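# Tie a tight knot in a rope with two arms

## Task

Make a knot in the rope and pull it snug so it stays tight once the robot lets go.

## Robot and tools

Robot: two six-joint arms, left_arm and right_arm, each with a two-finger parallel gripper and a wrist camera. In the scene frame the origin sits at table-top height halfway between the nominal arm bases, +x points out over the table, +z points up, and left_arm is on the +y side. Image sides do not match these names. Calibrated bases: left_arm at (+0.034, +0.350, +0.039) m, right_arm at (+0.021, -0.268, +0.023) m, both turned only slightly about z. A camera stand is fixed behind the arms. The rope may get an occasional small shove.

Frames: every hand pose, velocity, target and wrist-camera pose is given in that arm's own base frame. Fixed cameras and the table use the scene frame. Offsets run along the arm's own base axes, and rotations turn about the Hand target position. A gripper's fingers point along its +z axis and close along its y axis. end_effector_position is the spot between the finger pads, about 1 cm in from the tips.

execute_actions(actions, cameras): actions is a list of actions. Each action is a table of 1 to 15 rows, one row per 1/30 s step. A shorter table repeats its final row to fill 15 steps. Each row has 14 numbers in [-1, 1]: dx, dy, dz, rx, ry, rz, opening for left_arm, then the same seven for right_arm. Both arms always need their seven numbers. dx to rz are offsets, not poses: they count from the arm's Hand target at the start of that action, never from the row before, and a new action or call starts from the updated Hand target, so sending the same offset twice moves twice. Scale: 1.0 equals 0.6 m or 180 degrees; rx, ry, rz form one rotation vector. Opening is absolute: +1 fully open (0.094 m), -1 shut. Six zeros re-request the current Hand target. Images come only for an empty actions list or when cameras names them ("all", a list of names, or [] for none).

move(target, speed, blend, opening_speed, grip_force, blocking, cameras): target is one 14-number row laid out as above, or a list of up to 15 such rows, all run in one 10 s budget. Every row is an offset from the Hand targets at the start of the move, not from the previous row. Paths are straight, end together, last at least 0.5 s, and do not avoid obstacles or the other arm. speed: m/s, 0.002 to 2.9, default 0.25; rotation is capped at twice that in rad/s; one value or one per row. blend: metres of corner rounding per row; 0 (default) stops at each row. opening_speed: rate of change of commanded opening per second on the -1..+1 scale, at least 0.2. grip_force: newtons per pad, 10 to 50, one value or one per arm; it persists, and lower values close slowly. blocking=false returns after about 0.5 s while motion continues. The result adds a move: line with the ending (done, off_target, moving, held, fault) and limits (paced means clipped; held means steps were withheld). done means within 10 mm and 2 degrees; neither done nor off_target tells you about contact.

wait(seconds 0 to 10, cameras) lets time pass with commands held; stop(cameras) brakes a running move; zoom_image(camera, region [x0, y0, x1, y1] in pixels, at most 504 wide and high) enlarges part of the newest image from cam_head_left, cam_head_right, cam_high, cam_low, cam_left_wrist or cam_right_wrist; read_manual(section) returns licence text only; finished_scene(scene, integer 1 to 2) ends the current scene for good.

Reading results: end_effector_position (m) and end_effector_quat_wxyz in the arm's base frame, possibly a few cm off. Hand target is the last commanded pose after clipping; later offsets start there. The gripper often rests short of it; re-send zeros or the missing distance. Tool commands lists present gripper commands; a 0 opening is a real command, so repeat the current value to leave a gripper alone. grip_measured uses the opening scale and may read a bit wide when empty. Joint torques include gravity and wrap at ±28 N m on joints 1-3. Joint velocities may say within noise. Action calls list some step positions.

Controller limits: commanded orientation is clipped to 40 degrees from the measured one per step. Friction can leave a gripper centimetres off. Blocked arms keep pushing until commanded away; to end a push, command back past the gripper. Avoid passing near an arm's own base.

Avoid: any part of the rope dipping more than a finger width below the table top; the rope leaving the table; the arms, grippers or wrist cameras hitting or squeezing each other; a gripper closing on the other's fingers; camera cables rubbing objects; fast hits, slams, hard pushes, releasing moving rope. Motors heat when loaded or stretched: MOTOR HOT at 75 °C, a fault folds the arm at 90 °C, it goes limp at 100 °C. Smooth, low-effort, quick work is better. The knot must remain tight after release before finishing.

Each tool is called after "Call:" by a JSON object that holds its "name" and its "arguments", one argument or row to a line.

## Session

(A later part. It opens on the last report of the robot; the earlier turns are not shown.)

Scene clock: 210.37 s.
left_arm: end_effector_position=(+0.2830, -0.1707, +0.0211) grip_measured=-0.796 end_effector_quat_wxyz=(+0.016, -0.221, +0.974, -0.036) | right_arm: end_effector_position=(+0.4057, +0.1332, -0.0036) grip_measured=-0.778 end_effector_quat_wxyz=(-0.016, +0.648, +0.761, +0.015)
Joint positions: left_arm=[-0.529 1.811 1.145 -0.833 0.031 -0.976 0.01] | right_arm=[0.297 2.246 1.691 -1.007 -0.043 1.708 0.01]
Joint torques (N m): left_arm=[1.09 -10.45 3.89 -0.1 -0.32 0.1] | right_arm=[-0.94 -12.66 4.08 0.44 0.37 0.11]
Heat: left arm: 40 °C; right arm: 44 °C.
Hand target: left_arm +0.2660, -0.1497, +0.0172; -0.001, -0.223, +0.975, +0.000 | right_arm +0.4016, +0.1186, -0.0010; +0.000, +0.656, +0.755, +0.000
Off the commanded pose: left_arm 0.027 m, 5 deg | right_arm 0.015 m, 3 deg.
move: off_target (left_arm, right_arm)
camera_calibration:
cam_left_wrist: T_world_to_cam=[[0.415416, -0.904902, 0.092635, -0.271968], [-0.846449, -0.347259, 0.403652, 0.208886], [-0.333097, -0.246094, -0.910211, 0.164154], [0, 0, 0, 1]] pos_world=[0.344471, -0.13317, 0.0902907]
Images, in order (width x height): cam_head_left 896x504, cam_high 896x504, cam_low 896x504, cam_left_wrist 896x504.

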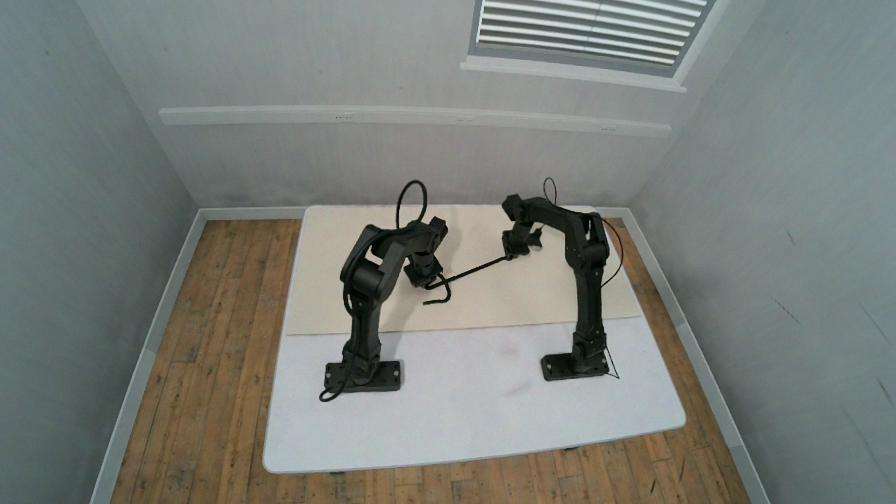

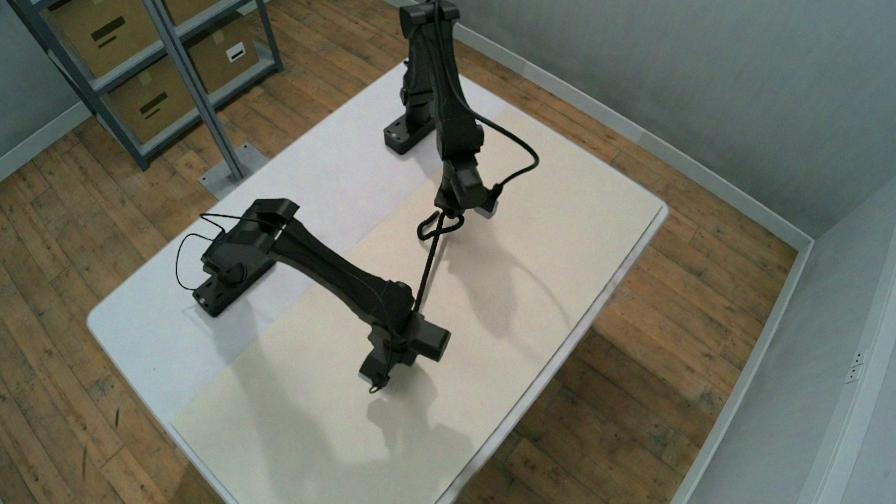

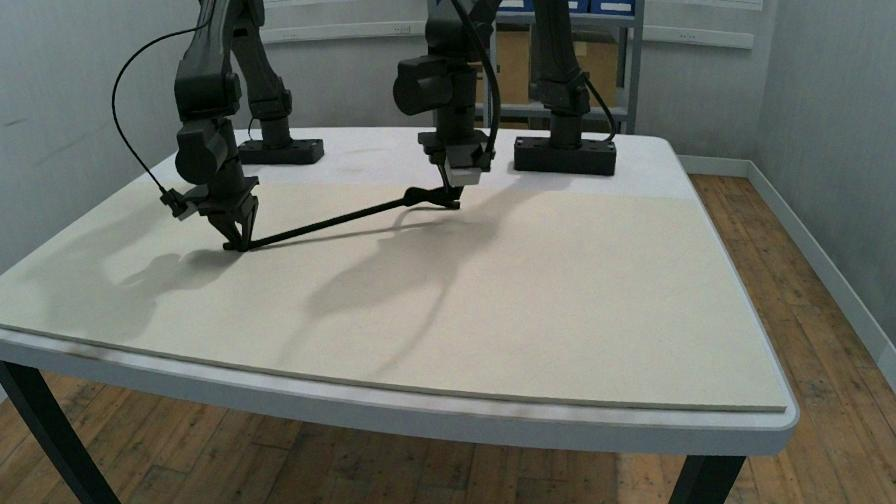

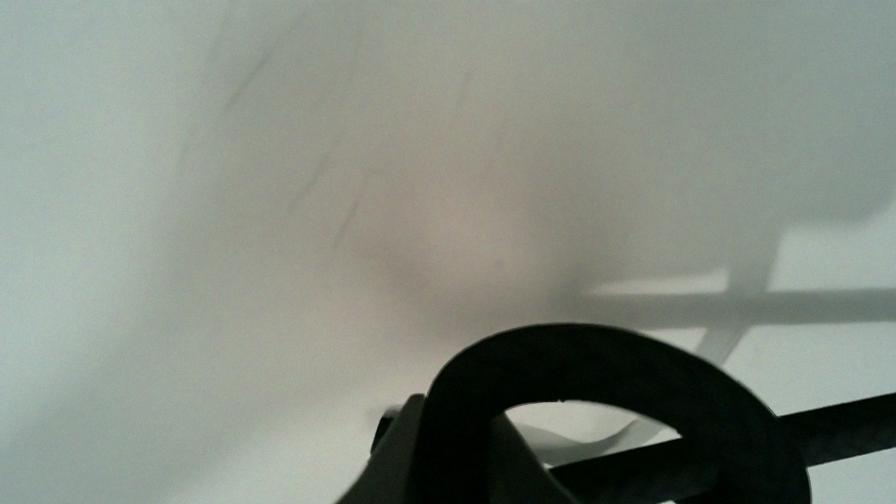

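Call:
{"name": "move", "arguments": {
  "target": [-0.068,0.0,-0.03,0,0,0,-1,-0.06,0.09,0.0,0,0,0,-1],
  "speed": 0.15,
  "cameras": ["cam_left_wrist","cam_low","cam_high","cam_head_left"]
}}

Call:
{"name": "zoom_image", "arguments": {
  "camera": "cam_low",
  "region": [360, 150, 520, 250]
}}

Call:
{"name": "zoom_image", "arguments": {
  "camera": "cam_high",
  "region": [380, 170, 500, 270]
}}

Call:
{"name": "zoom_image", "arguments": {
  "camera": "cam_head_left",
  "region": [380, 230, 500, 330]
}}

Scene clock: 226.13 s.
left_arm: end_effector_position=(+0.2241, -0.1516, -0.0023) grip_measured=-0.796 end_effector_quat_wxyz=(-0.015, -0.222, +0.975, +0.001) | right_arm: end_effector_position=(+0.3699, +0.1746, -0.0040) grip_measured=-0.778 end_effector_quat_wxyz=(-0.004, +0.654, +0.757, -0.001)
Joint positions: left_arm=[-0.585 1.727 0.94 -0.807 0.02 -1.033 0.01] | right_arm=[0.436 2.192 1.6 -0.984 -0.007 1.861 0.01]
Joint torques (N m): left_arm=[-0.28 -9.72 4.41 0.45 -0.21 -0.07] | right_arm=[0.13 -12.25 4.07 0.55 0.07 0.08]
Heat: left arm: 39 °C; right arm: 44 °C.
Hand target: left_arm +0.2252, -0.1496, -0.0009; -0.001, -0.223, +0.975, +0.001 | right_arm +0.3657, +0.1726, -0.0010; +0.000, +0.656, +0.755, +0.000
Off the commanded pose: left_arm 0.003 m, 2 deg | right_arm 0.006 m, 1 deg.
move: done
camera_calibration:
cam_left_wrist: T_world_to_cam=[[0.420585, -0.907226, 0.00701467, -0.229705], [-0.812957, -0.373428, 0.446825, 0.163788], [-0.402752, -0.193631, -0.894594, 0.151581], [0, 0, 0, 1]] pos_world=[0.290813, -0.11788, 0.0640303]
Images, in order (width x height): cam_head_left 896x504, cam_high 896x504, cam_low 896x504, cam_left_wrist 896x504.

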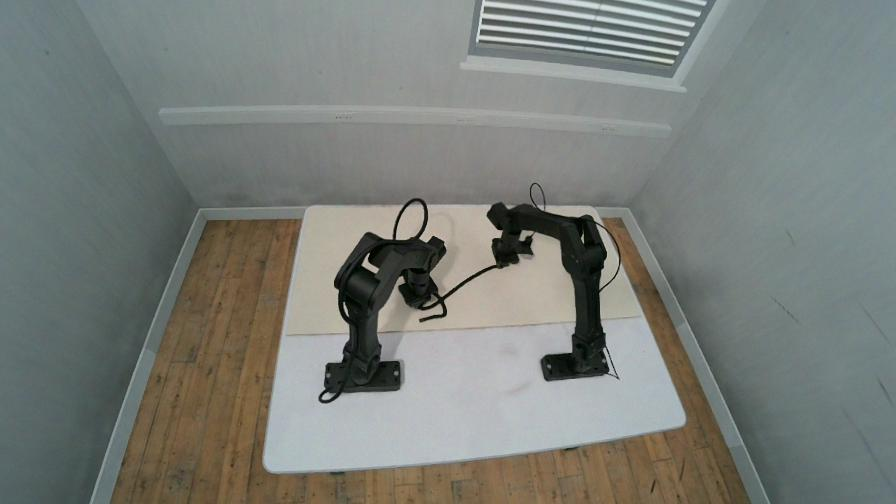

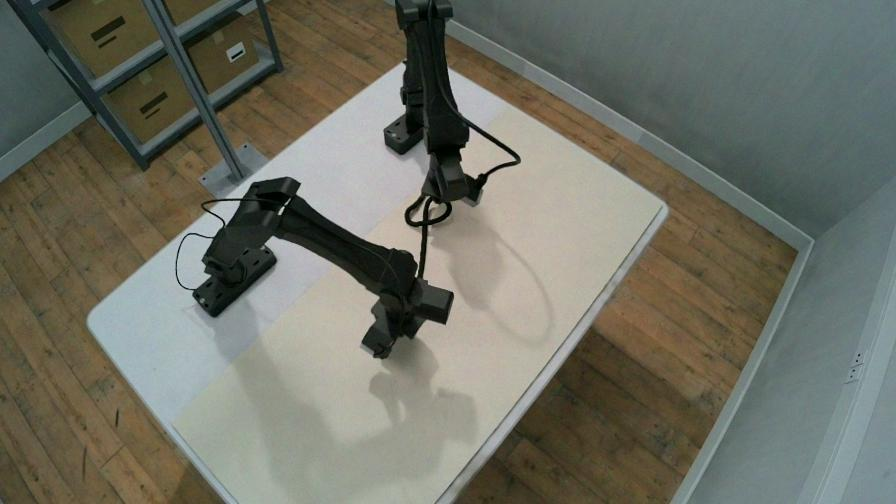

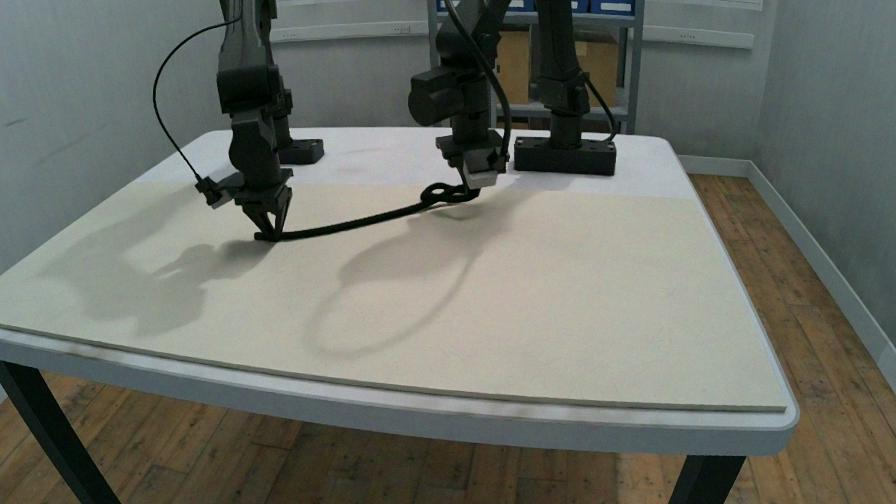

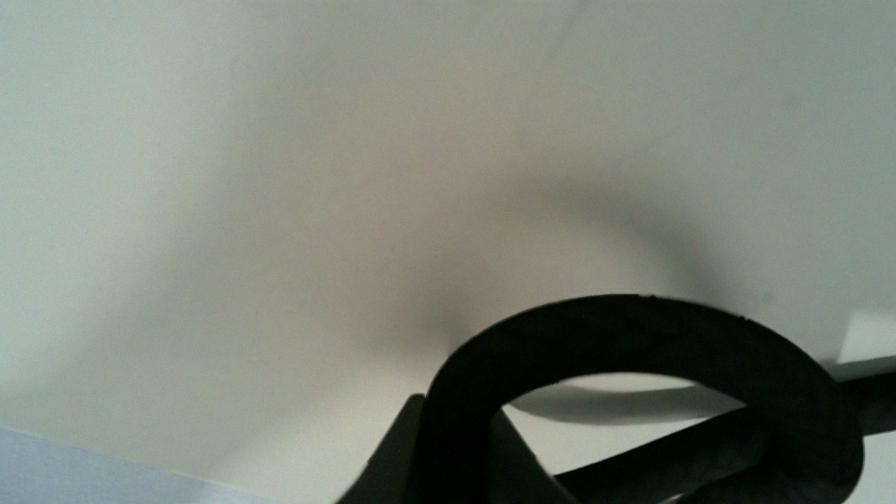

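Scaled by 3.150.

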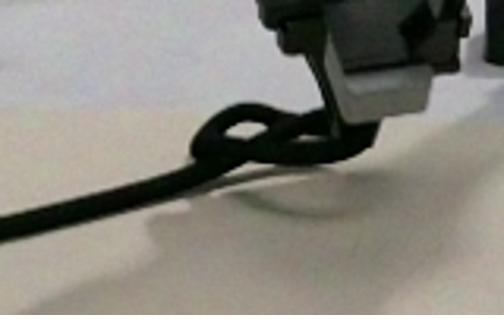

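Scaled by 4.200.

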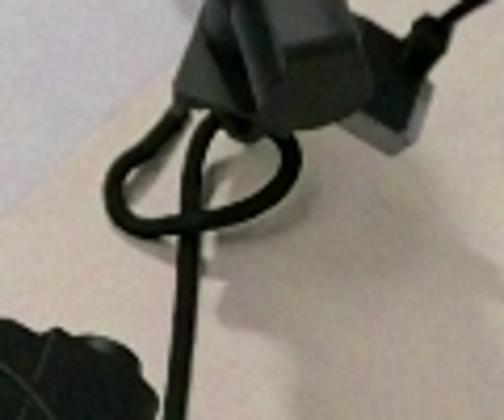

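Scaled by 4.200.

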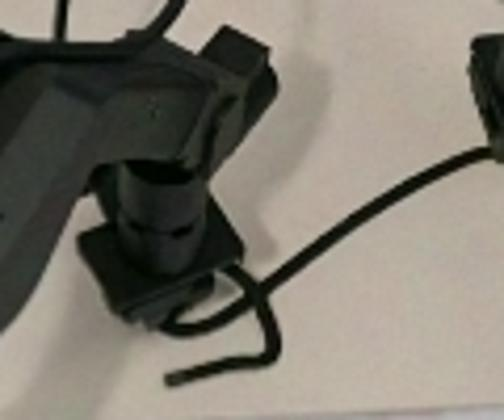

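Call:
{"name": "move", "arguments": {
  "target": [
    [0,0,-0.05,0,0,0,-1,0,0,0,0,0,0,-1],
    [0,0,-0.053,0,0,0,-0.55,0,0,0,0,0,0,-1],
    [0,0,0.1,0,0,0.15,-0.4,0,0,0,0,0,0,-1]
  ],
  "speed": 0.2,
  "opening_speed": 1.2,
  "cameras": ["cam_left_wrist","cam_low"]
}}

Scene clock: 246.70 s.
left_arm: end_effector_position=(+0.2199, -0.1487, +0.0483) grip_measured=-0.402 end_effector_quat_wxyz=(-0.014, -0.443, +0.896, +0.005) | right_arm: end_effector_position=(+0.3700, +0.1747, -0.0040) grip_measured=-0.778 end_effector_quat_wxyz=(-0.004, +0.654, +0.756, -0.001)
Joint positions: left_arm=[-0.585 1.621 1.044 -1.016 0.02 -1.503 0.028] | right_arm=[0.436 2.192 1.6 -0.984 -0.007 1.862 0.01]
Joint torques (N m): left_arm=[-0.24 -8.59 8.64 0.06 -0.2 -0.07] | right_arm=[0.17 -12.25 4.07 0.55 0.05 0.1]
Motor temperatures (°C): left_arm=[29 38 34 32 31 31 31] | right_arm=[30 48 40 32 30 31 32]
Heat: left arm: 38 °C; right arm: 48 °C.
Hand target: left_arm +0.2252, -0.1496, +0.0592; -0.001, -0.445, +0.896, +0.000 | right_arm +0.3657, +0.1726, -0.0010; +0.000, +0.656, +0.755, +0.000
Off the commanded pose: left_arm 0.012 m, 2 deg | right_arm 0.006 m, 1 deg.
move: off_target (left_arm); target 2's new opening was sent with left_arm's hand 0.012 m and 1 deg from that target; target 3's new opening was sent with left_arm's hand 0.012 m and 2 deg from that target
camera_calibration:
cam_left_wrist: T_world_to_cam=[[0.78546, -0.618893, -0.00501326, -0.262401], [-0.554057, -0.706738, 0.439935, 0.032637], [-0.275816, -0.342774, -0.898015, 0.145789], [0, 0, 0, 1]] pos_world=[0.264399, -0.0893597, 0.115247]
Images, in order (width x height): cam_low 896x504, cam_left_wrist 896x504.

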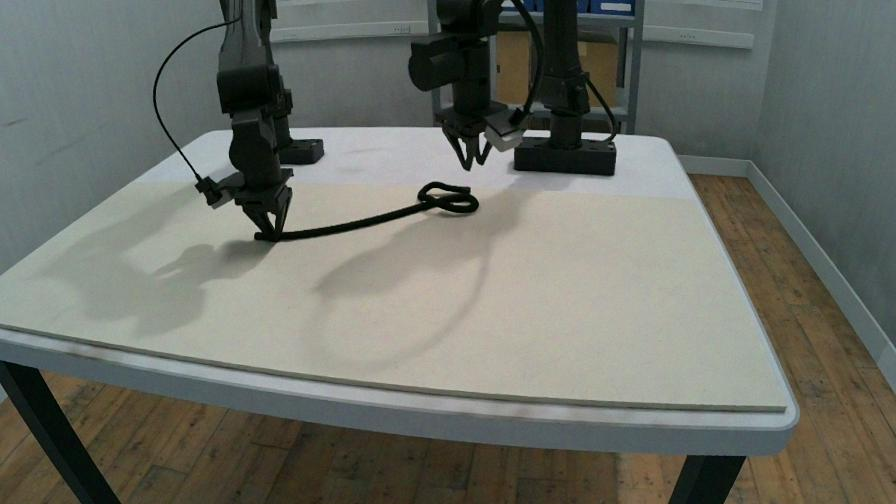

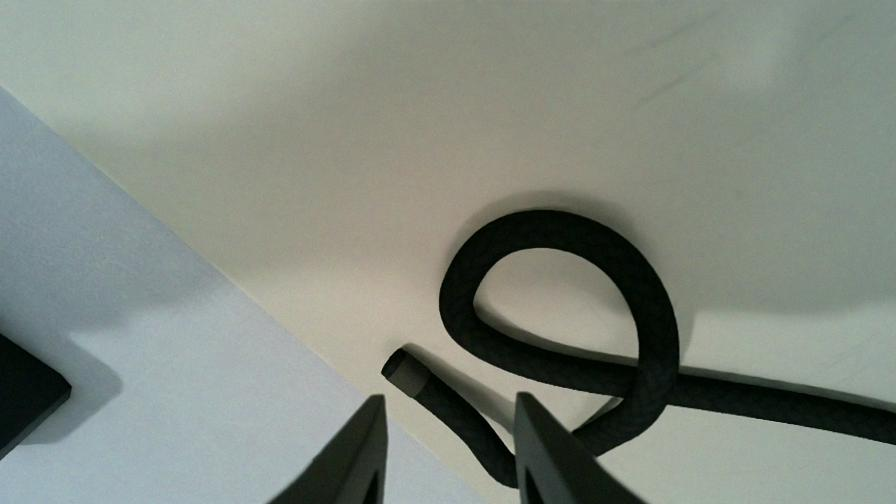

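Call:
{"name": "move", "arguments": {
  "target": [
    [-0.092,-0.082,-0.03,0,0,-0.744,-0.5,0,0,0,0,0,0,-1],
    [-0.092,-0.082,-0.1,0,0,-0.744,-0.5,0,0,0,0,0,0,-1]
  ],
  "speed": 0.5,
  "blend": [0.02,0],
  "cameras": ["cam_left_wrist","cam_head_left"]
}}

Call:
{"name": "zoom_image", "arguments": {
  "camera": "cam_head_left",
  "region": [370, 250, 510, 360]
}}

Scene clock: 295.17 s.
left_arm: end_effector_position=(+0.1709, -0.1993, +0.0043) grip_measured=-0.498 end_effector_quat_wxyz=(-0.001, +0.647, +0.763, +0.000) | right_arm: end_effector_position=(+0.3700, +0.1747, -0.0040) grip_measured=-0.778 end_effector_quat_wxyz=(-0.004, +0.654, +0.756, -0.001)
Joint positions: left_arm=[-0.866 1.665 0.899 -0.806 0 0.541 0.024] | right_arm=[0.436 2.192 1.6 -0.984 -0.007 1.862 0.01]
Joint torques (N m): left_arm=[-0.1 -6.67 4.74 0.54 -0.04 0.06] | right_arm=[0.2 -12.25 4.08 0.56 0.05 0.11]
Heat: left arm: 37 °C; right arm: 50 °C.
Hand target: left_arm +0.1700, -0.1988, -0.0008; +0.000, +0.650, +0.760, +0.001 | right_arm +0.3657, +0.1726, -0.0010; +0.000, +0.656, +0.755, +0.000
Off the commanded pose: left_arm 0.005 m, 1 deg | right_arm 0.006 m, 1 deg.
move: done
camera_calibration:
cam_left_wrist: T_world_to_cam=[[-0.988758, -0.148601, 0.0166199, 0.141335], [-0.127854, 0.897838, 0.421355, 0.236224], [-0.0775358, 0.414493, -0.906743, 0.192443], [0, 0, 0, 1]] pos_world=[0.18487, -0.270855, 0.0726132]
Images, in order (width x height): cam_head_left 896x504, cam_left_wrist 896x504.

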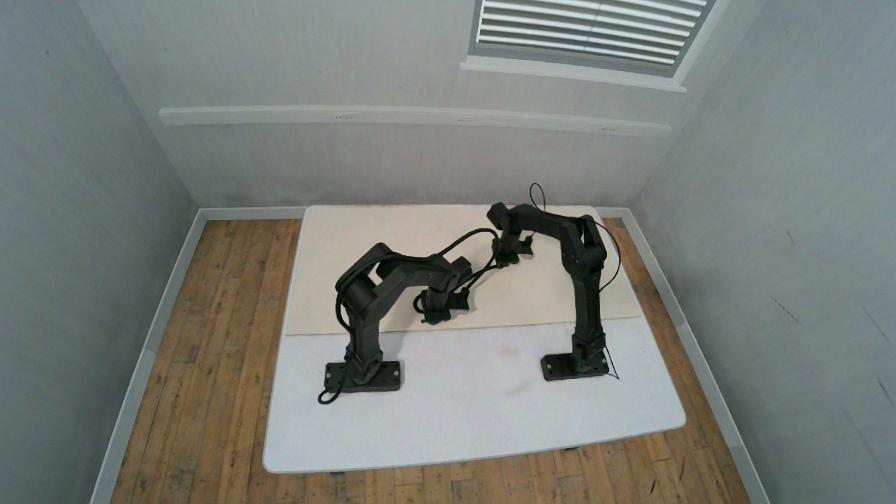

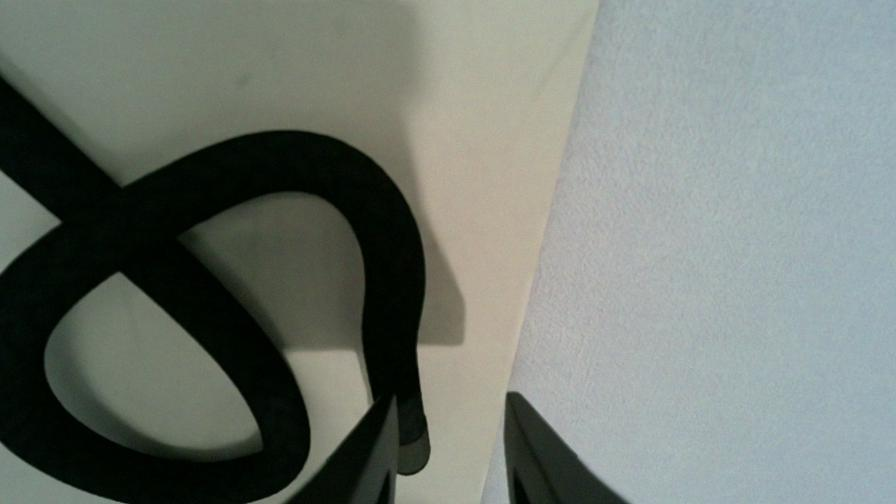

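Scaled by 3.600.

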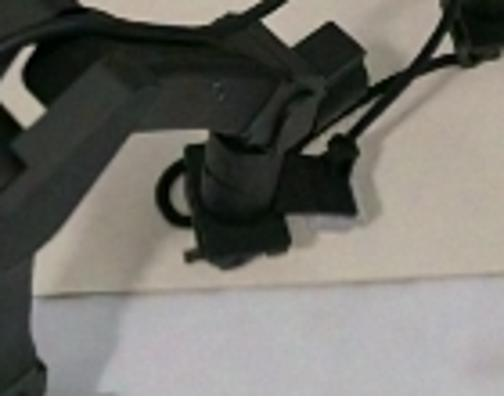

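Call:
{"name": "move", "arguments": {
  "target": [
    [0.022,0.053,0.0,0,0,0,-0.5,0,0,0,0,0,0,-1],
    [0.022,0.053,-0.054,0,0,0,-0.5,0,0,0,0,0,0,-1],
    [0.022,0.053,-0.054,0,0,0,-1,0,0,0,0,0,0,-1],
    [0.059,0.07,-0.05,0,0,-0.24,-1,0,0,0,0,0,0,-1]
  ],
  "speed": 0.2,
  "opening_speed": 1.2,
  "blend": [0.02,0,0,0],
  "cameras": ["cam_left_wrist"]
}}

Scene clock: 326.67 s.
left_arm: end_effector_position=(+0.1908, -0.1574, -0.0248) grip_measured=-0.843 end_effector_quat_wxyz=(-0.004, +0.885, +0.465, -0.017) | right_arm: end_effector_position=(+0.3700, +0.1747, -0.0040) grip_measured=-0.778 end_effector_quat_wxyz=(-0.004, +0.654, +0.756, -0.001)
Joint positions: left_arm=[-0.673 1.698 0.797 -0.69 0.028 1.501 0.007] | right_arm=[0.436 2.192 1.6 -0.984 -0.007 1.862 0.01]
Joint torques (N m): left_arm=[1.35 -4.4 6.37 0.7 -0.34 0.11] | right_arm=[0.18 -12.25 4.07 0.55 0.05 0.11]
Heat: left arm: 36 °C; right arm: 51 °C.
Hand target: left_arm +0.2054, -0.1568, -0.0308; +0.000, +0.884, +0.467, +0.001 | right_arm +0.3657, +0.1726, -0.0010; +0.000, +0.656, +0.755, +0.000
Off the commanded pose: left_arm 0.016 m, 2 deg | right_arm 0.006 m, 1 deg.
move: off_target (left_arm); blend cut to 0.0162 m at target 1; target 3's new opening was sent with left_arm's hand 0.011 m and 1 deg from that target
camera_calibration:
cam_left_wrist: T_world_to_cam=[[-0.813968, 0.57969, 0.0376237, 0.249565], [0.54489, 0.739444, 0.39537, 0.0593952], [0.201371, 0.342319, -0.917751, 0.0854802], [0, 0, 0, 1]] pos_world=[0.153561, -0.217851, 0.0455769]
Images, in order (width x height): cam_left_wrist 896x504.

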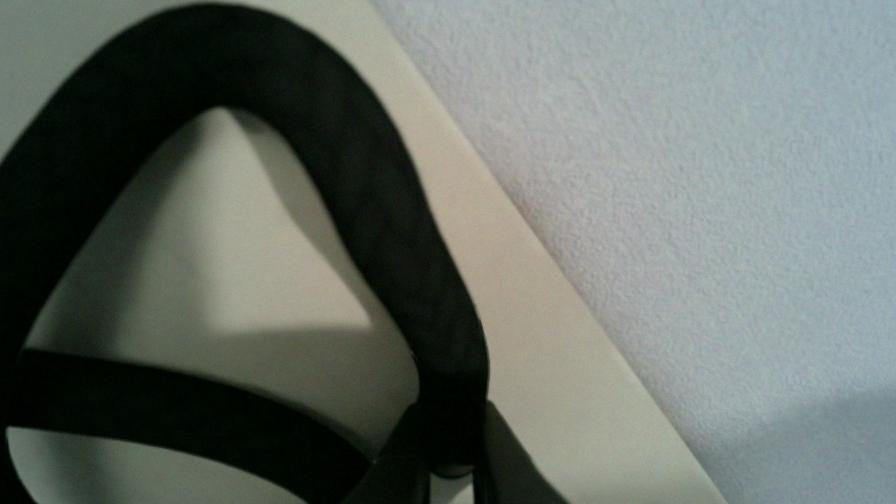

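Call:
{"name": "move", "arguments": {
  "target": [
    [0.0,0.0,0,0,0,0,-0.65,0,0,0,0,0,0,-1],
    [-0.0,-0.0,0.14,0,0,0.0,-0.65,0,0,0,0,0,0,-1]
  ],
  "speed": 0.2,
  "opening_speed": 1.2,
  "cameras": ["cam_left_wrist","cam_low"]
}}

Call:
{"name": "zoom_image", "arguments": {
  "camera": "cam_low",
  "region": [380, 150, 540, 250]
}}

Scene clock: 333.80 s.
left_arm: end_effector_position=(+0.2029, -0.1569, +0.0464) grip_measured=-0.652 end_effector_quat_wxyz=(-0.002, +0.884, +0.468, +0.000) | right_arm: end_effector_position=(+0.3700, +0.1747, -0.0040) grip_measured=-0.778 end_effector_quat_wxyz=(-0.004, +0.654, +0.756, -0.001)
Joint positions: left_arm=[-0.663 1.573 0.986 -0.989 -0.001 1.505 0.016] | right_arm=[0.436 2.192 1.6 -0.984 -0.007 1.862 0.01]
Joint torques (N m): left_arm=[0.54 -7.34 7.98 0.1 -0.03 0.08] | right_arm=[0.18 -12.23 4.07 0.56 0.05 0.1]
Heat: left arm: 36 °C; right arm: 51 °C.
Hand target: left_arm +0.2054, -0.1568, +0.0532; +0.000, +0.884, +0.467, +0.001 | right_arm +0.3657, +0.1726, -0.0010; +0.000, +0.656, +0.755, +0.000
Off the commanded pose: left_arm 0.007 m, 0 deg | right_arm 0.006 m, 1 deg.
move: done
camera_calibration:
cam_left_wrist: T_world_to_cam=[[-0.818629, 0.573947, 0.0207741, 0.257187], [0.527719, 0.737436, 0.421546, 0.0262541], [0.226626, 0.356053, -0.906569, 0.14463], [0, 0, 0, 1]] pos_world=[0.163909, -0.218468, 0.114707]
Images, in order (width x height): cam_low 896x504, cam_left_wrist 896x504.

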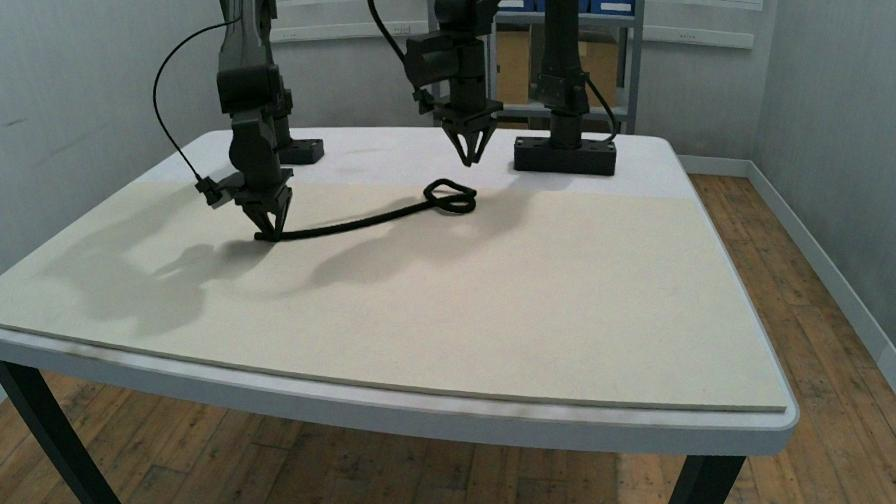

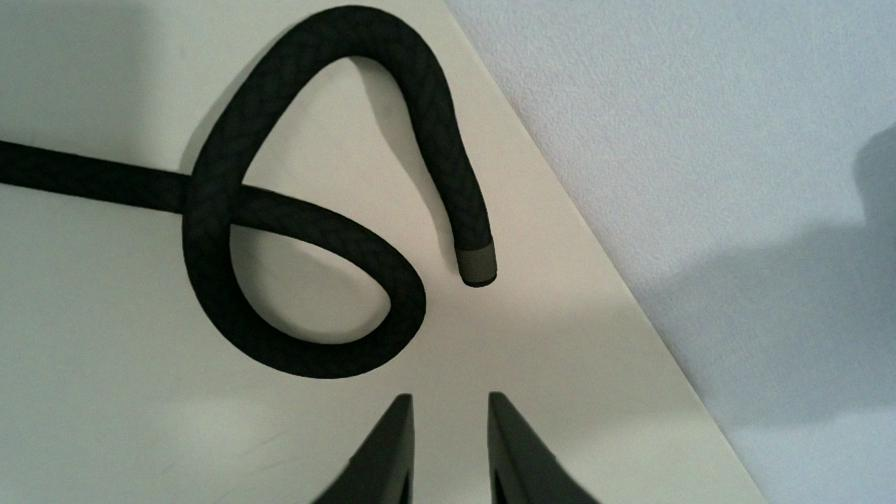

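Scaled by 3.150.

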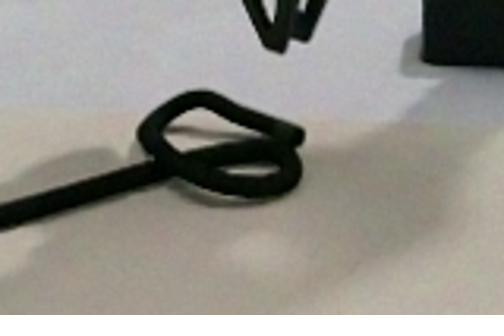

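Call:
{"name": "move", "arguments": {
  "target": [
    [0.03,0.007,-0.06,0,0,0.157,-0.5,0,0,0,0,0,0,-1],
    [0.03,0.007,-0.12,0,0,0.157,-0.5,0,0,0,0,0,0,-1]
  ],
  "speed": 0.25,
  "blend": [0.01,0],
  "cameras": ["cam_left_wrist"]
}}

Scene clock: 359.10 s.
left_arm: end_effector_position=(+0.2167, -0.1496, -0.0098) grip_measured=-0.502 end_effector_quat_wxyz=(-0.016, +0.746, +0.666, -0.002) | right_arm: end_effector_position=(+0.3700, +0.1747, -0.0040) grip_measured=-0.778 end_effector_quat_wxyz=(-0.004, +0.654, +0.756, -0.001)
Joint positions: left_arm=[-0.61 1.726 0.903 -0.779 -0.003 1.074 0.023] | right_arm=[0.436 2.192 1.6 -0.984 -0.007 1.862 0.01]
Joint torques (N m): left_arm=[0.54 -6.26 4.19 0.95 -0.01 -0.02] | right_arm=[0.18 -12.25 4.07 0.55 0.05 0.11]
Heat: left arm: 37 °C; right arm: 51 °C.
Hand target: left_arm +0.2235, -0.1527, -0.0188; +0.000, +0.743, +0.669, +0.001 | right_arm +0.3657, +0.1726, -0.0010; +0.000, +0.656, +0.755, +0.000
Off the commanded pose: left_arm 0.012 m, 2 deg | right_arm 0.006 m, 1 deg.
move: off_target (left_arm)
camera_calibration:
cam_left_wrist: T_world_to_cam=[[-0.99095, 0.127278, 0.0426375, 0.236239], [0.13309, 0.89036, 0.435369, 0.14583], [0.0174501, 0.437104, -0.899242, 0.145498], [0, 0, 0, 1]] pos_world=[0.212153, -0.223507, 0.0572751]
Images, in order (width x height): cam_left_wrist 896x504.

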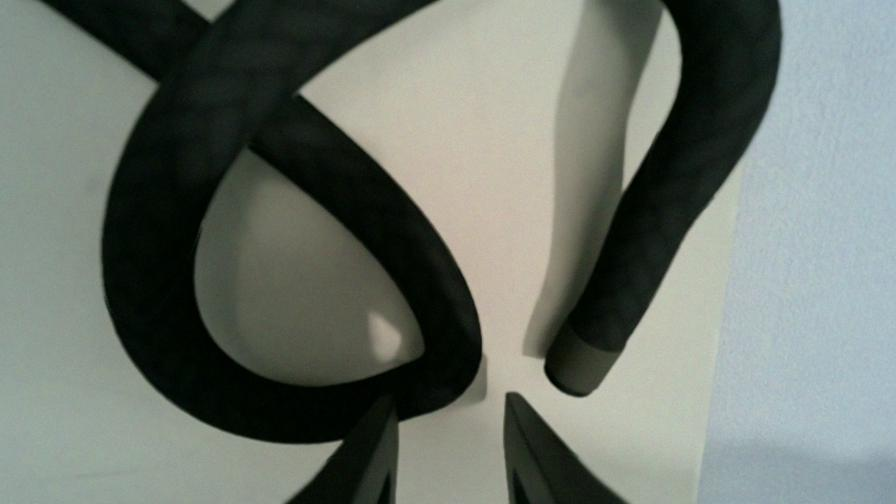

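Call:
{"name": "move", "arguments": {
  "target": [
    [0,0,-0.027,0,0,0,-0.5,0,0,0,0,0,0,-1],
    [0,0,-0.027,0,0,0,-1,0,0,0,0,0,0,-1],
    [0,0,0.085,0,0,0,-1,0,0,0,0,0,0,-1],
    [-0.1,-0.005,0.085,0,0,0,-1,0,0,0,0,0,0,-1]
  ],
  "speed": 0.2,
  "opening_speed": 1.2,
  "blend": [0,0,0.02,0],
  "cameras": ["cam_left_wrist","cam_low","cam_high","cam_head_left"]
}}

Call:
{"name": "zoom_image", "arguments": {
  "camera": "cam_low",
  "region": [380, 150, 540, 250]
}}

Call:
{"name": "zoom_image", "arguments": {
  "camera": "cam_high",
  "region": [380, 150, 500, 250]
}}

Call:
{"name": "zoom_image", "arguments": {
  "camera": "cam_head_left",
  "region": [380, 250, 500, 350]
}}

Scene clock: 378.17 s.
left_arm: end_effector_position=(+0.1718, -0.1618, +0.0333) grip_measured=-0.997 end_effector_quat_wxyz=(+0.010, +0.744, +0.668, +0.004) | right_arm: end_effector_position=(+0.3700, +0.1747, -0.0040) grip_measured=-0.778 end_effector_quat_wxyz=(-0.004, +0.654, +0.756, -0.001)
Joint positions: left_arm=[-0.764 1.49 0.851 -0.912 -0.006 0.913 0] | right_arm=[0.436 2.192 1.6 -0.984 -0.007 1.862 0.01]
Joint torques (N m): left_arm=[-0.13 -7.42 4.64 0.2 0.02 -0.02] | right_arm=[0.17 -12.25 4.07 0.55 0.05 0.1]
Heat: left arm: 37 °C; right arm: 52 °C.
Hand target: left_arm +0.1635, -0.1557, +0.0323; +0.000, +0.743, +0.669, +0.001 | right_arm +0.3657, +0.1726, -0.0010; +0.000, +0.656, +0.755, +0.000
Off the commanded pose: left_arm 0.010 m, 1 deg | right_arm 0.006 m, 0 deg.
move: done; target 2's new opening was sent with left_arm's hand 0.024 m and 1 deg from that target
camera_calibration:
cam_left_wrist: T_world_to_cam=[[-0.992654, 0.120926, -0.00374483, 0.192309], [0.108543, 0.903822, 0.413913, 0.151002], [0.0534375, 0.410466, -0.910309, 0.180295], [0, 0, 0, 1]] pos_world=[0.164872, -0.233739, 0.102342]
Images, in order (width x height): cam_head_left 896x504, cam_high 896x504, cam_low 896x504, cam_left_wrist 896x504.

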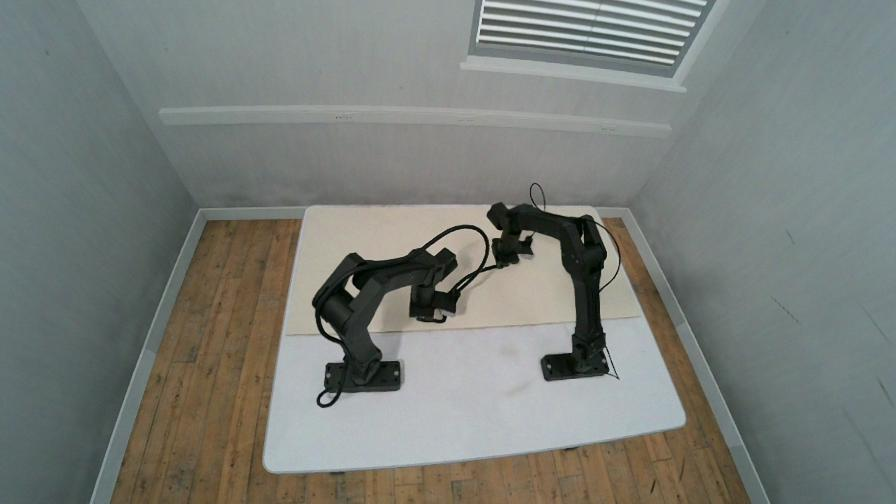

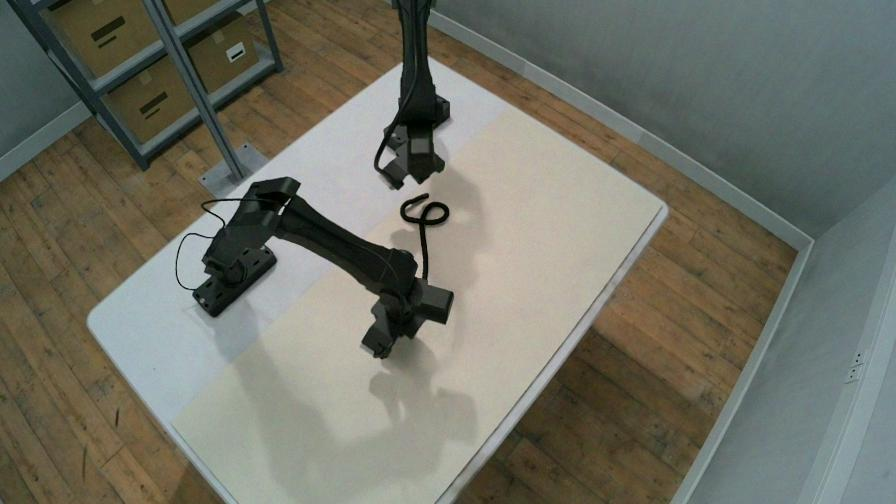

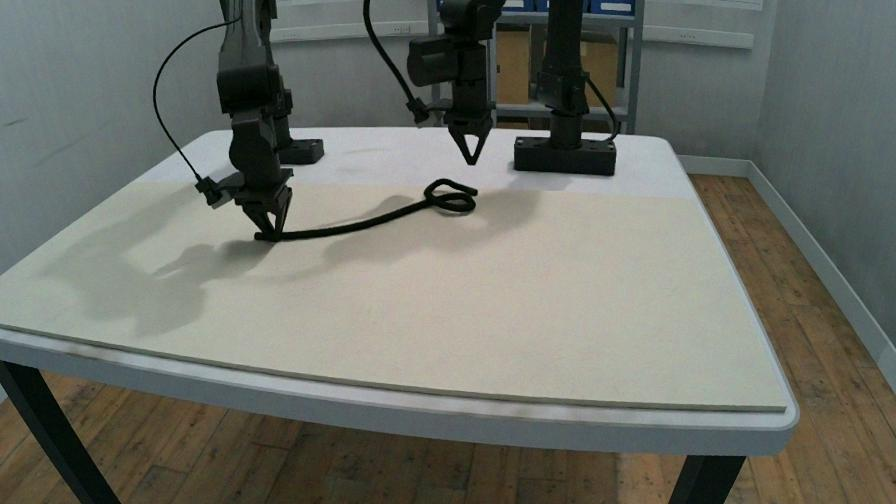

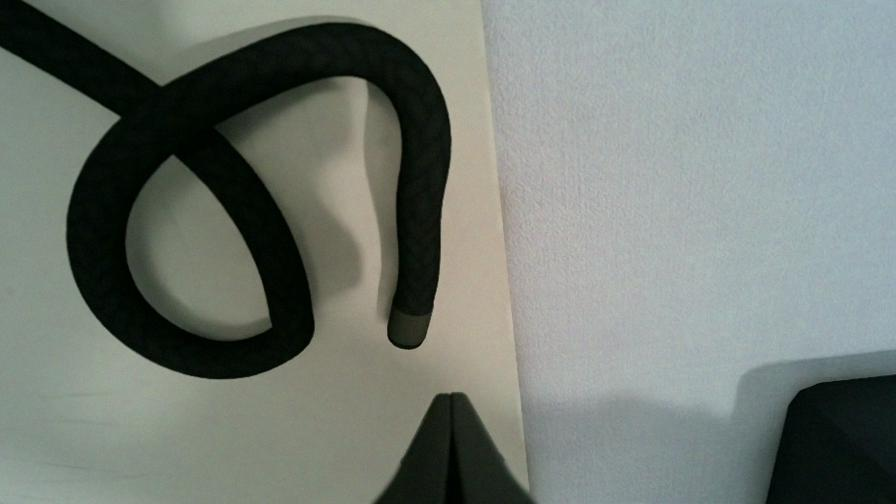

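Scaled by 3.150.

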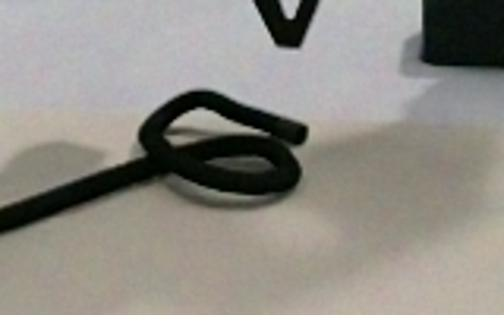

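Scaled by 4.200.

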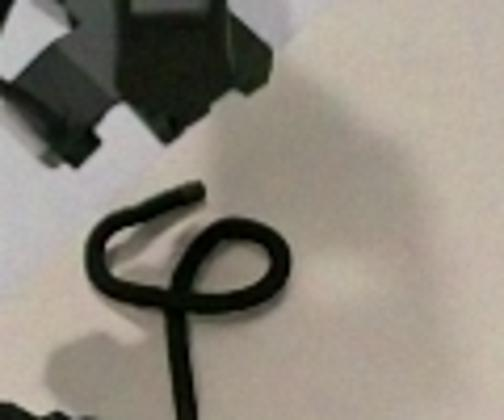

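Scaled by 4.200.

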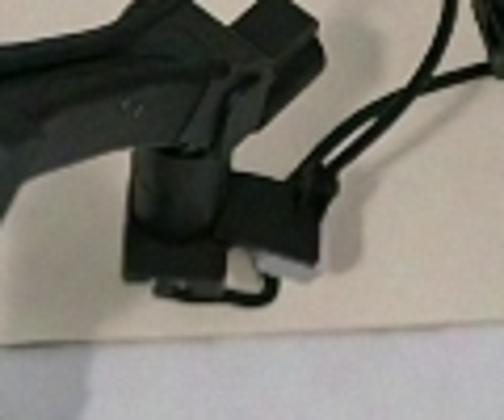

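Call:
{"name": "move", "arguments": {
  "target": [
    [0.112,-0.022,0.03,0,0,0,-0.5,0,0,0,0,0,0,-1],
    [0.112,-0.022,-0.114,0,0,0,-0.5,0,0,0,0,0,0,-1]
  ],
  "speed": 0.25,
  "cameras": ["cam_left_wrist"]
}}

Scene clock: 396.73 s.
left_arm: end_effector_position=(+0.2213, -0.1617, -0.0243) grip_measured=-0.502 end_effector_quat_wxyz=(-0.025, +0.742, +0.670, -0.002) | right_arm: end_effector_position=(+0.3700, +0.1747, -0.0040) grip_measured=-0.778 end_effector_quat_wxyz=(-0.004, +0.654, +0.756, -0.001)
Joint positions: left_arm=[-0.639 1.813 0.941 -0.749 -0.007 1.033 0.023] | right_arm=[0.436 2.192 1.6 -0.984 -0.007 1.862 0.01]
Joint torques (N m): left_arm=[0.23 -6.5 3.82 1.16 0.03 0.07] | right_arm=[0.17 -12.23 4.08 0.56 0.05 0.11]
Heat: left arm: 37 °C; right arm: 52 °C.
Hand target: left_arm +0.2306, -0.1689, -0.0362; +0.000, +0.743, +0.669, +0.001 | right_arm +0.3657, +0.1726, -0.0010; +0.000, +0.656, +0.755, +0.000
Off the commanded pose: left_arm 0.017 m, 3 deg | right_arm 0.006 m, 1 deg.
move: off_target (left_arm)
camera_calibration:
cam_left_wrist: T_world_to_cam=[[-0.99176, 0.114987, 0.056473, 0.241532], [0.128097, 0.885034, 0.447555, 0.162785], [0.00148236, 0.451102, -0.892471, 0.14359], [0, 0, 0, 1]] pos_world=[0.218477, -0.236617, 0.0416545]
Images, in order (width x height): cam_left_wrist 896x504.

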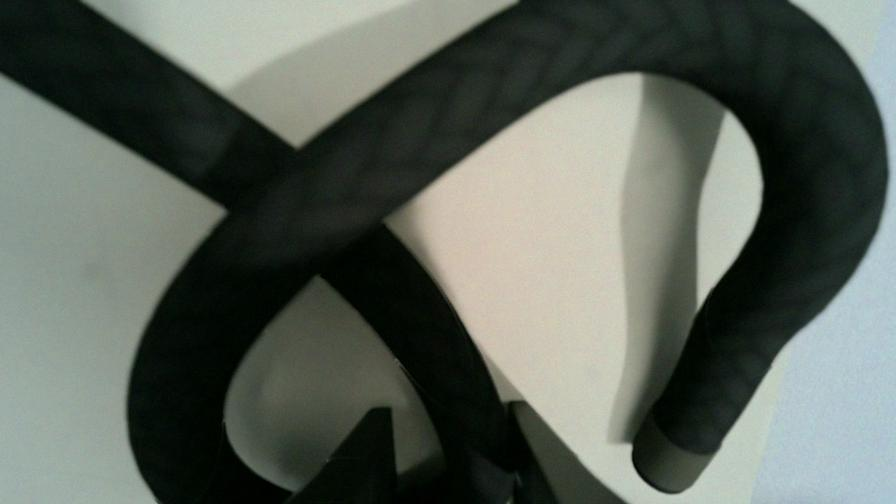

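Call:
{"name": "move", "arguments": {
  "target": [
    [0,0,0.0,0,0,0,-1,0,0,0,0,0,0,-1],
    [0,0,0.11,0,0,0,-1,0,0,0,0,0,0,-1],
    [-0.108,0.0,0.11,0,0,0,-1,0,0,0,0,0,0,-1]
  ],
  "speed": 0.2,
  "opening_speed": 1.2,
  "blend": [0,0.02,0],
  "cameras": ["cam_left_wrist","cam_low","cam_high","cam_head_left"]
}}

Call:
{"name": "zoom_image", "arguments": {
  "camera": "cam_low",
  "region": [380, 150, 540, 250]
}}

Call:
{"name": "zoom_image", "arguments": {
  "camera": "cam_high",
  "region": [380, 150, 500, 250]
}}

Call:
{"name": "zoom_image", "arguments": {
  "camera": "cam_head_left",
  "region": [380, 250, 500, 350]
}}

Scene clock: 406.60 s.
left_arm: end_effector_position=(+0.1830, -0.1836, +0.0331) grip_measured=-0.791 end_effector_quat_wxyz=(+0.031, +0.743, +0.669, +0.007) | right_arm: end_effector_position=(+0.3678, +0.1794, -0.0038) grip_measured=-0.778 end_effector_quat_wxyz=(-0.012, +0.652, +0.758, +0.003)
Joint positions: left_arm=[-0.798 1.54 0.894 -0.863 -0.011 0.878 0.01] | right_arm=[0.441 2.191 1.6 -0.984 -0.024 1.862 0.01]
Joint torques (N m): left_arm=[-0.05 -7.91 4.12 -0.05 0.06 -0.01] | right_arm=[-0.24 -12.18 4.11 0.55 0.2 0.11]
Heat: left arm: 37 °C; right arm: 52 °C.
Hand target: left_arm +0.1659, -0.1688, +0.0298; +0.000, +0.743, +0.669, +0.001 | right_arm +0.3657, +0.1725, -0.0011; +0.000, +0.656, +0.755, +0.000
Off the commanded pose: left_arm 0.023 m, 4 deg | right_arm 0.008 m, 1 deg.
move: off_target (left_arm)
camera_calibration:
cam_left_wrist: T_world_to_cam=[[-0.992139, 0.118684, -0.0396809, 0.206743], [0.0938718, 0.91551, 0.39119, 0.175138], [0.0827563, 0.384389, -0.919454, 0.178473], [0, 0, 0, 1]] pos_world=[0.173907, -0.253481, 0.10379]
Images, in order (width x height): cam_head_left 896x504, cam_high 896x504, cam_low 896x504, cam_left_wrist 896x504.

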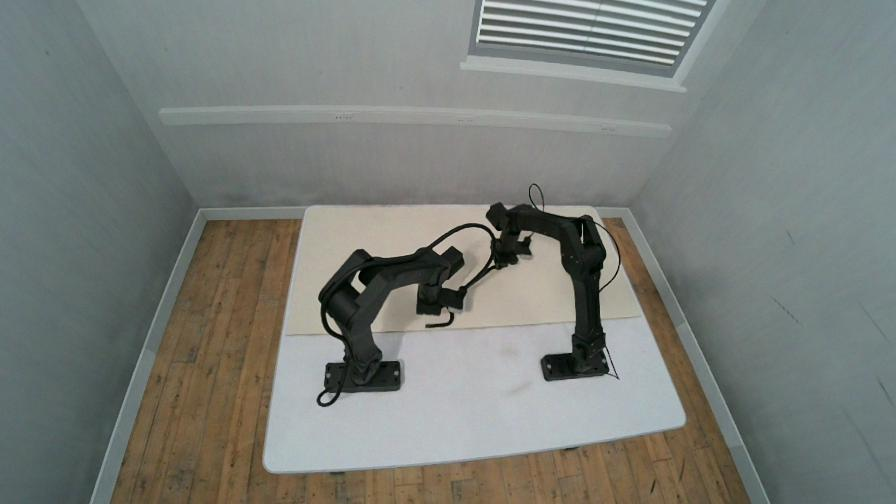

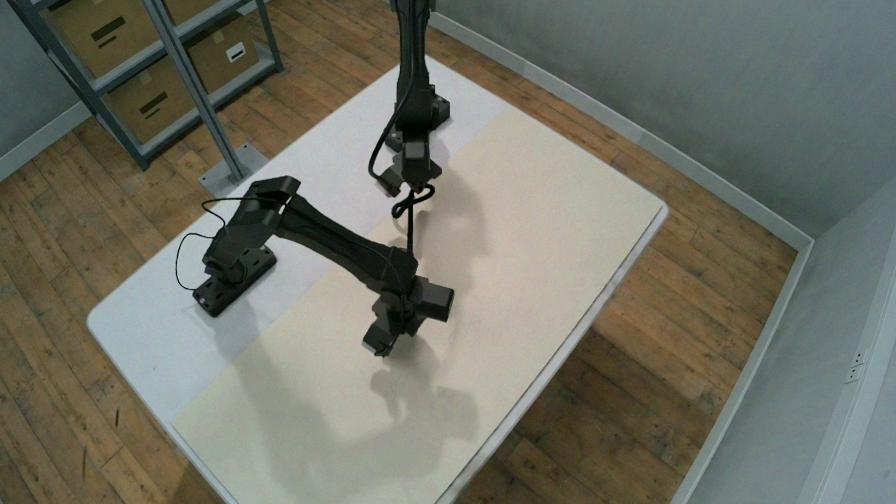

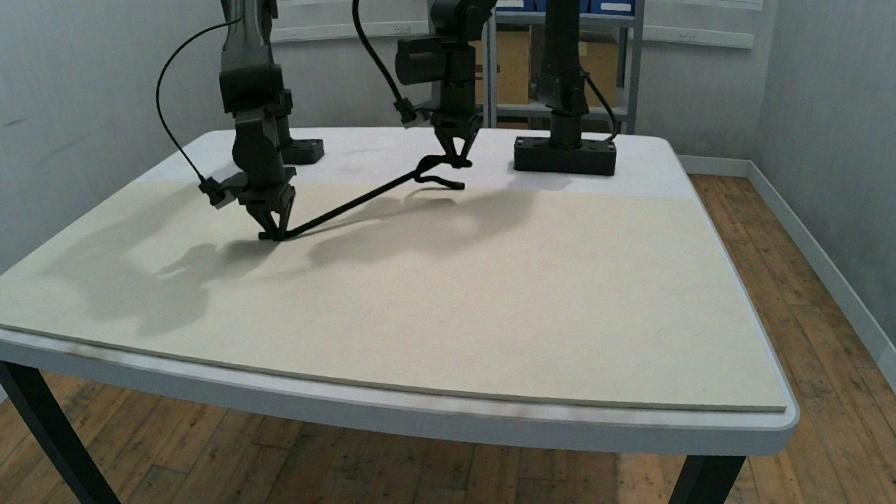

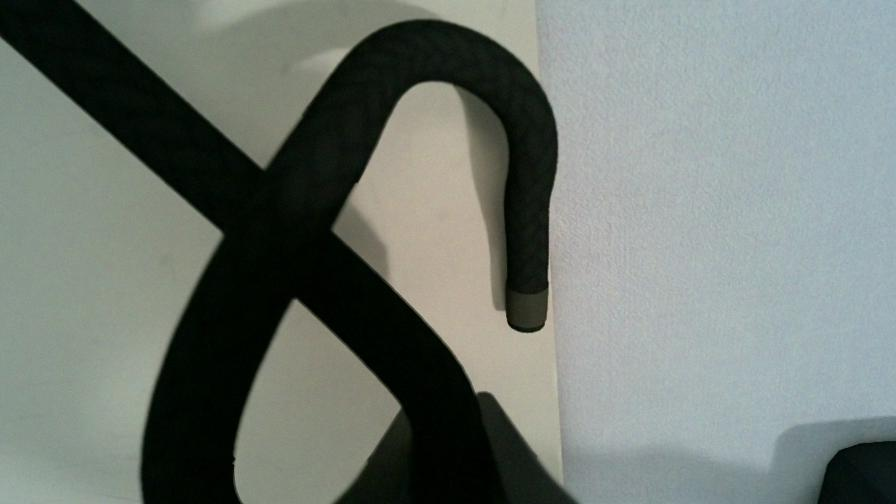

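Scaled by 3.150.

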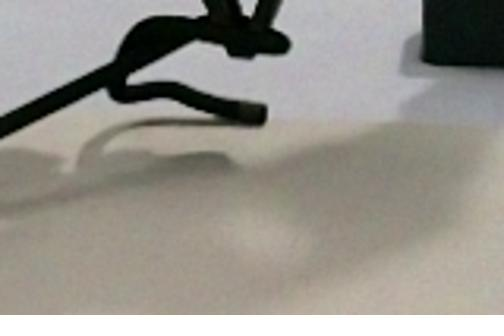

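Scaled by 4.200.

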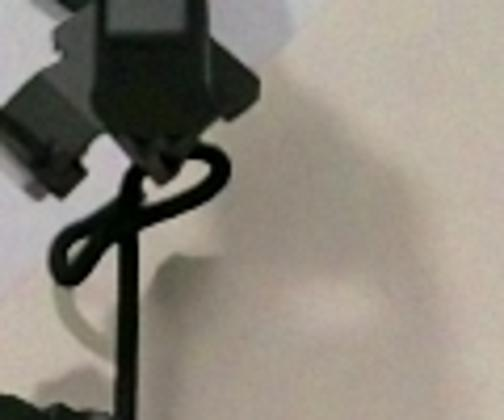

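Scaled by 4.200.

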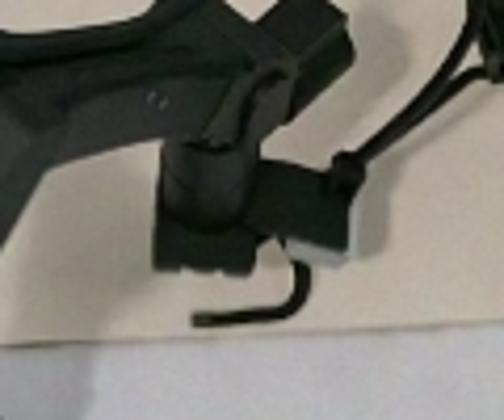

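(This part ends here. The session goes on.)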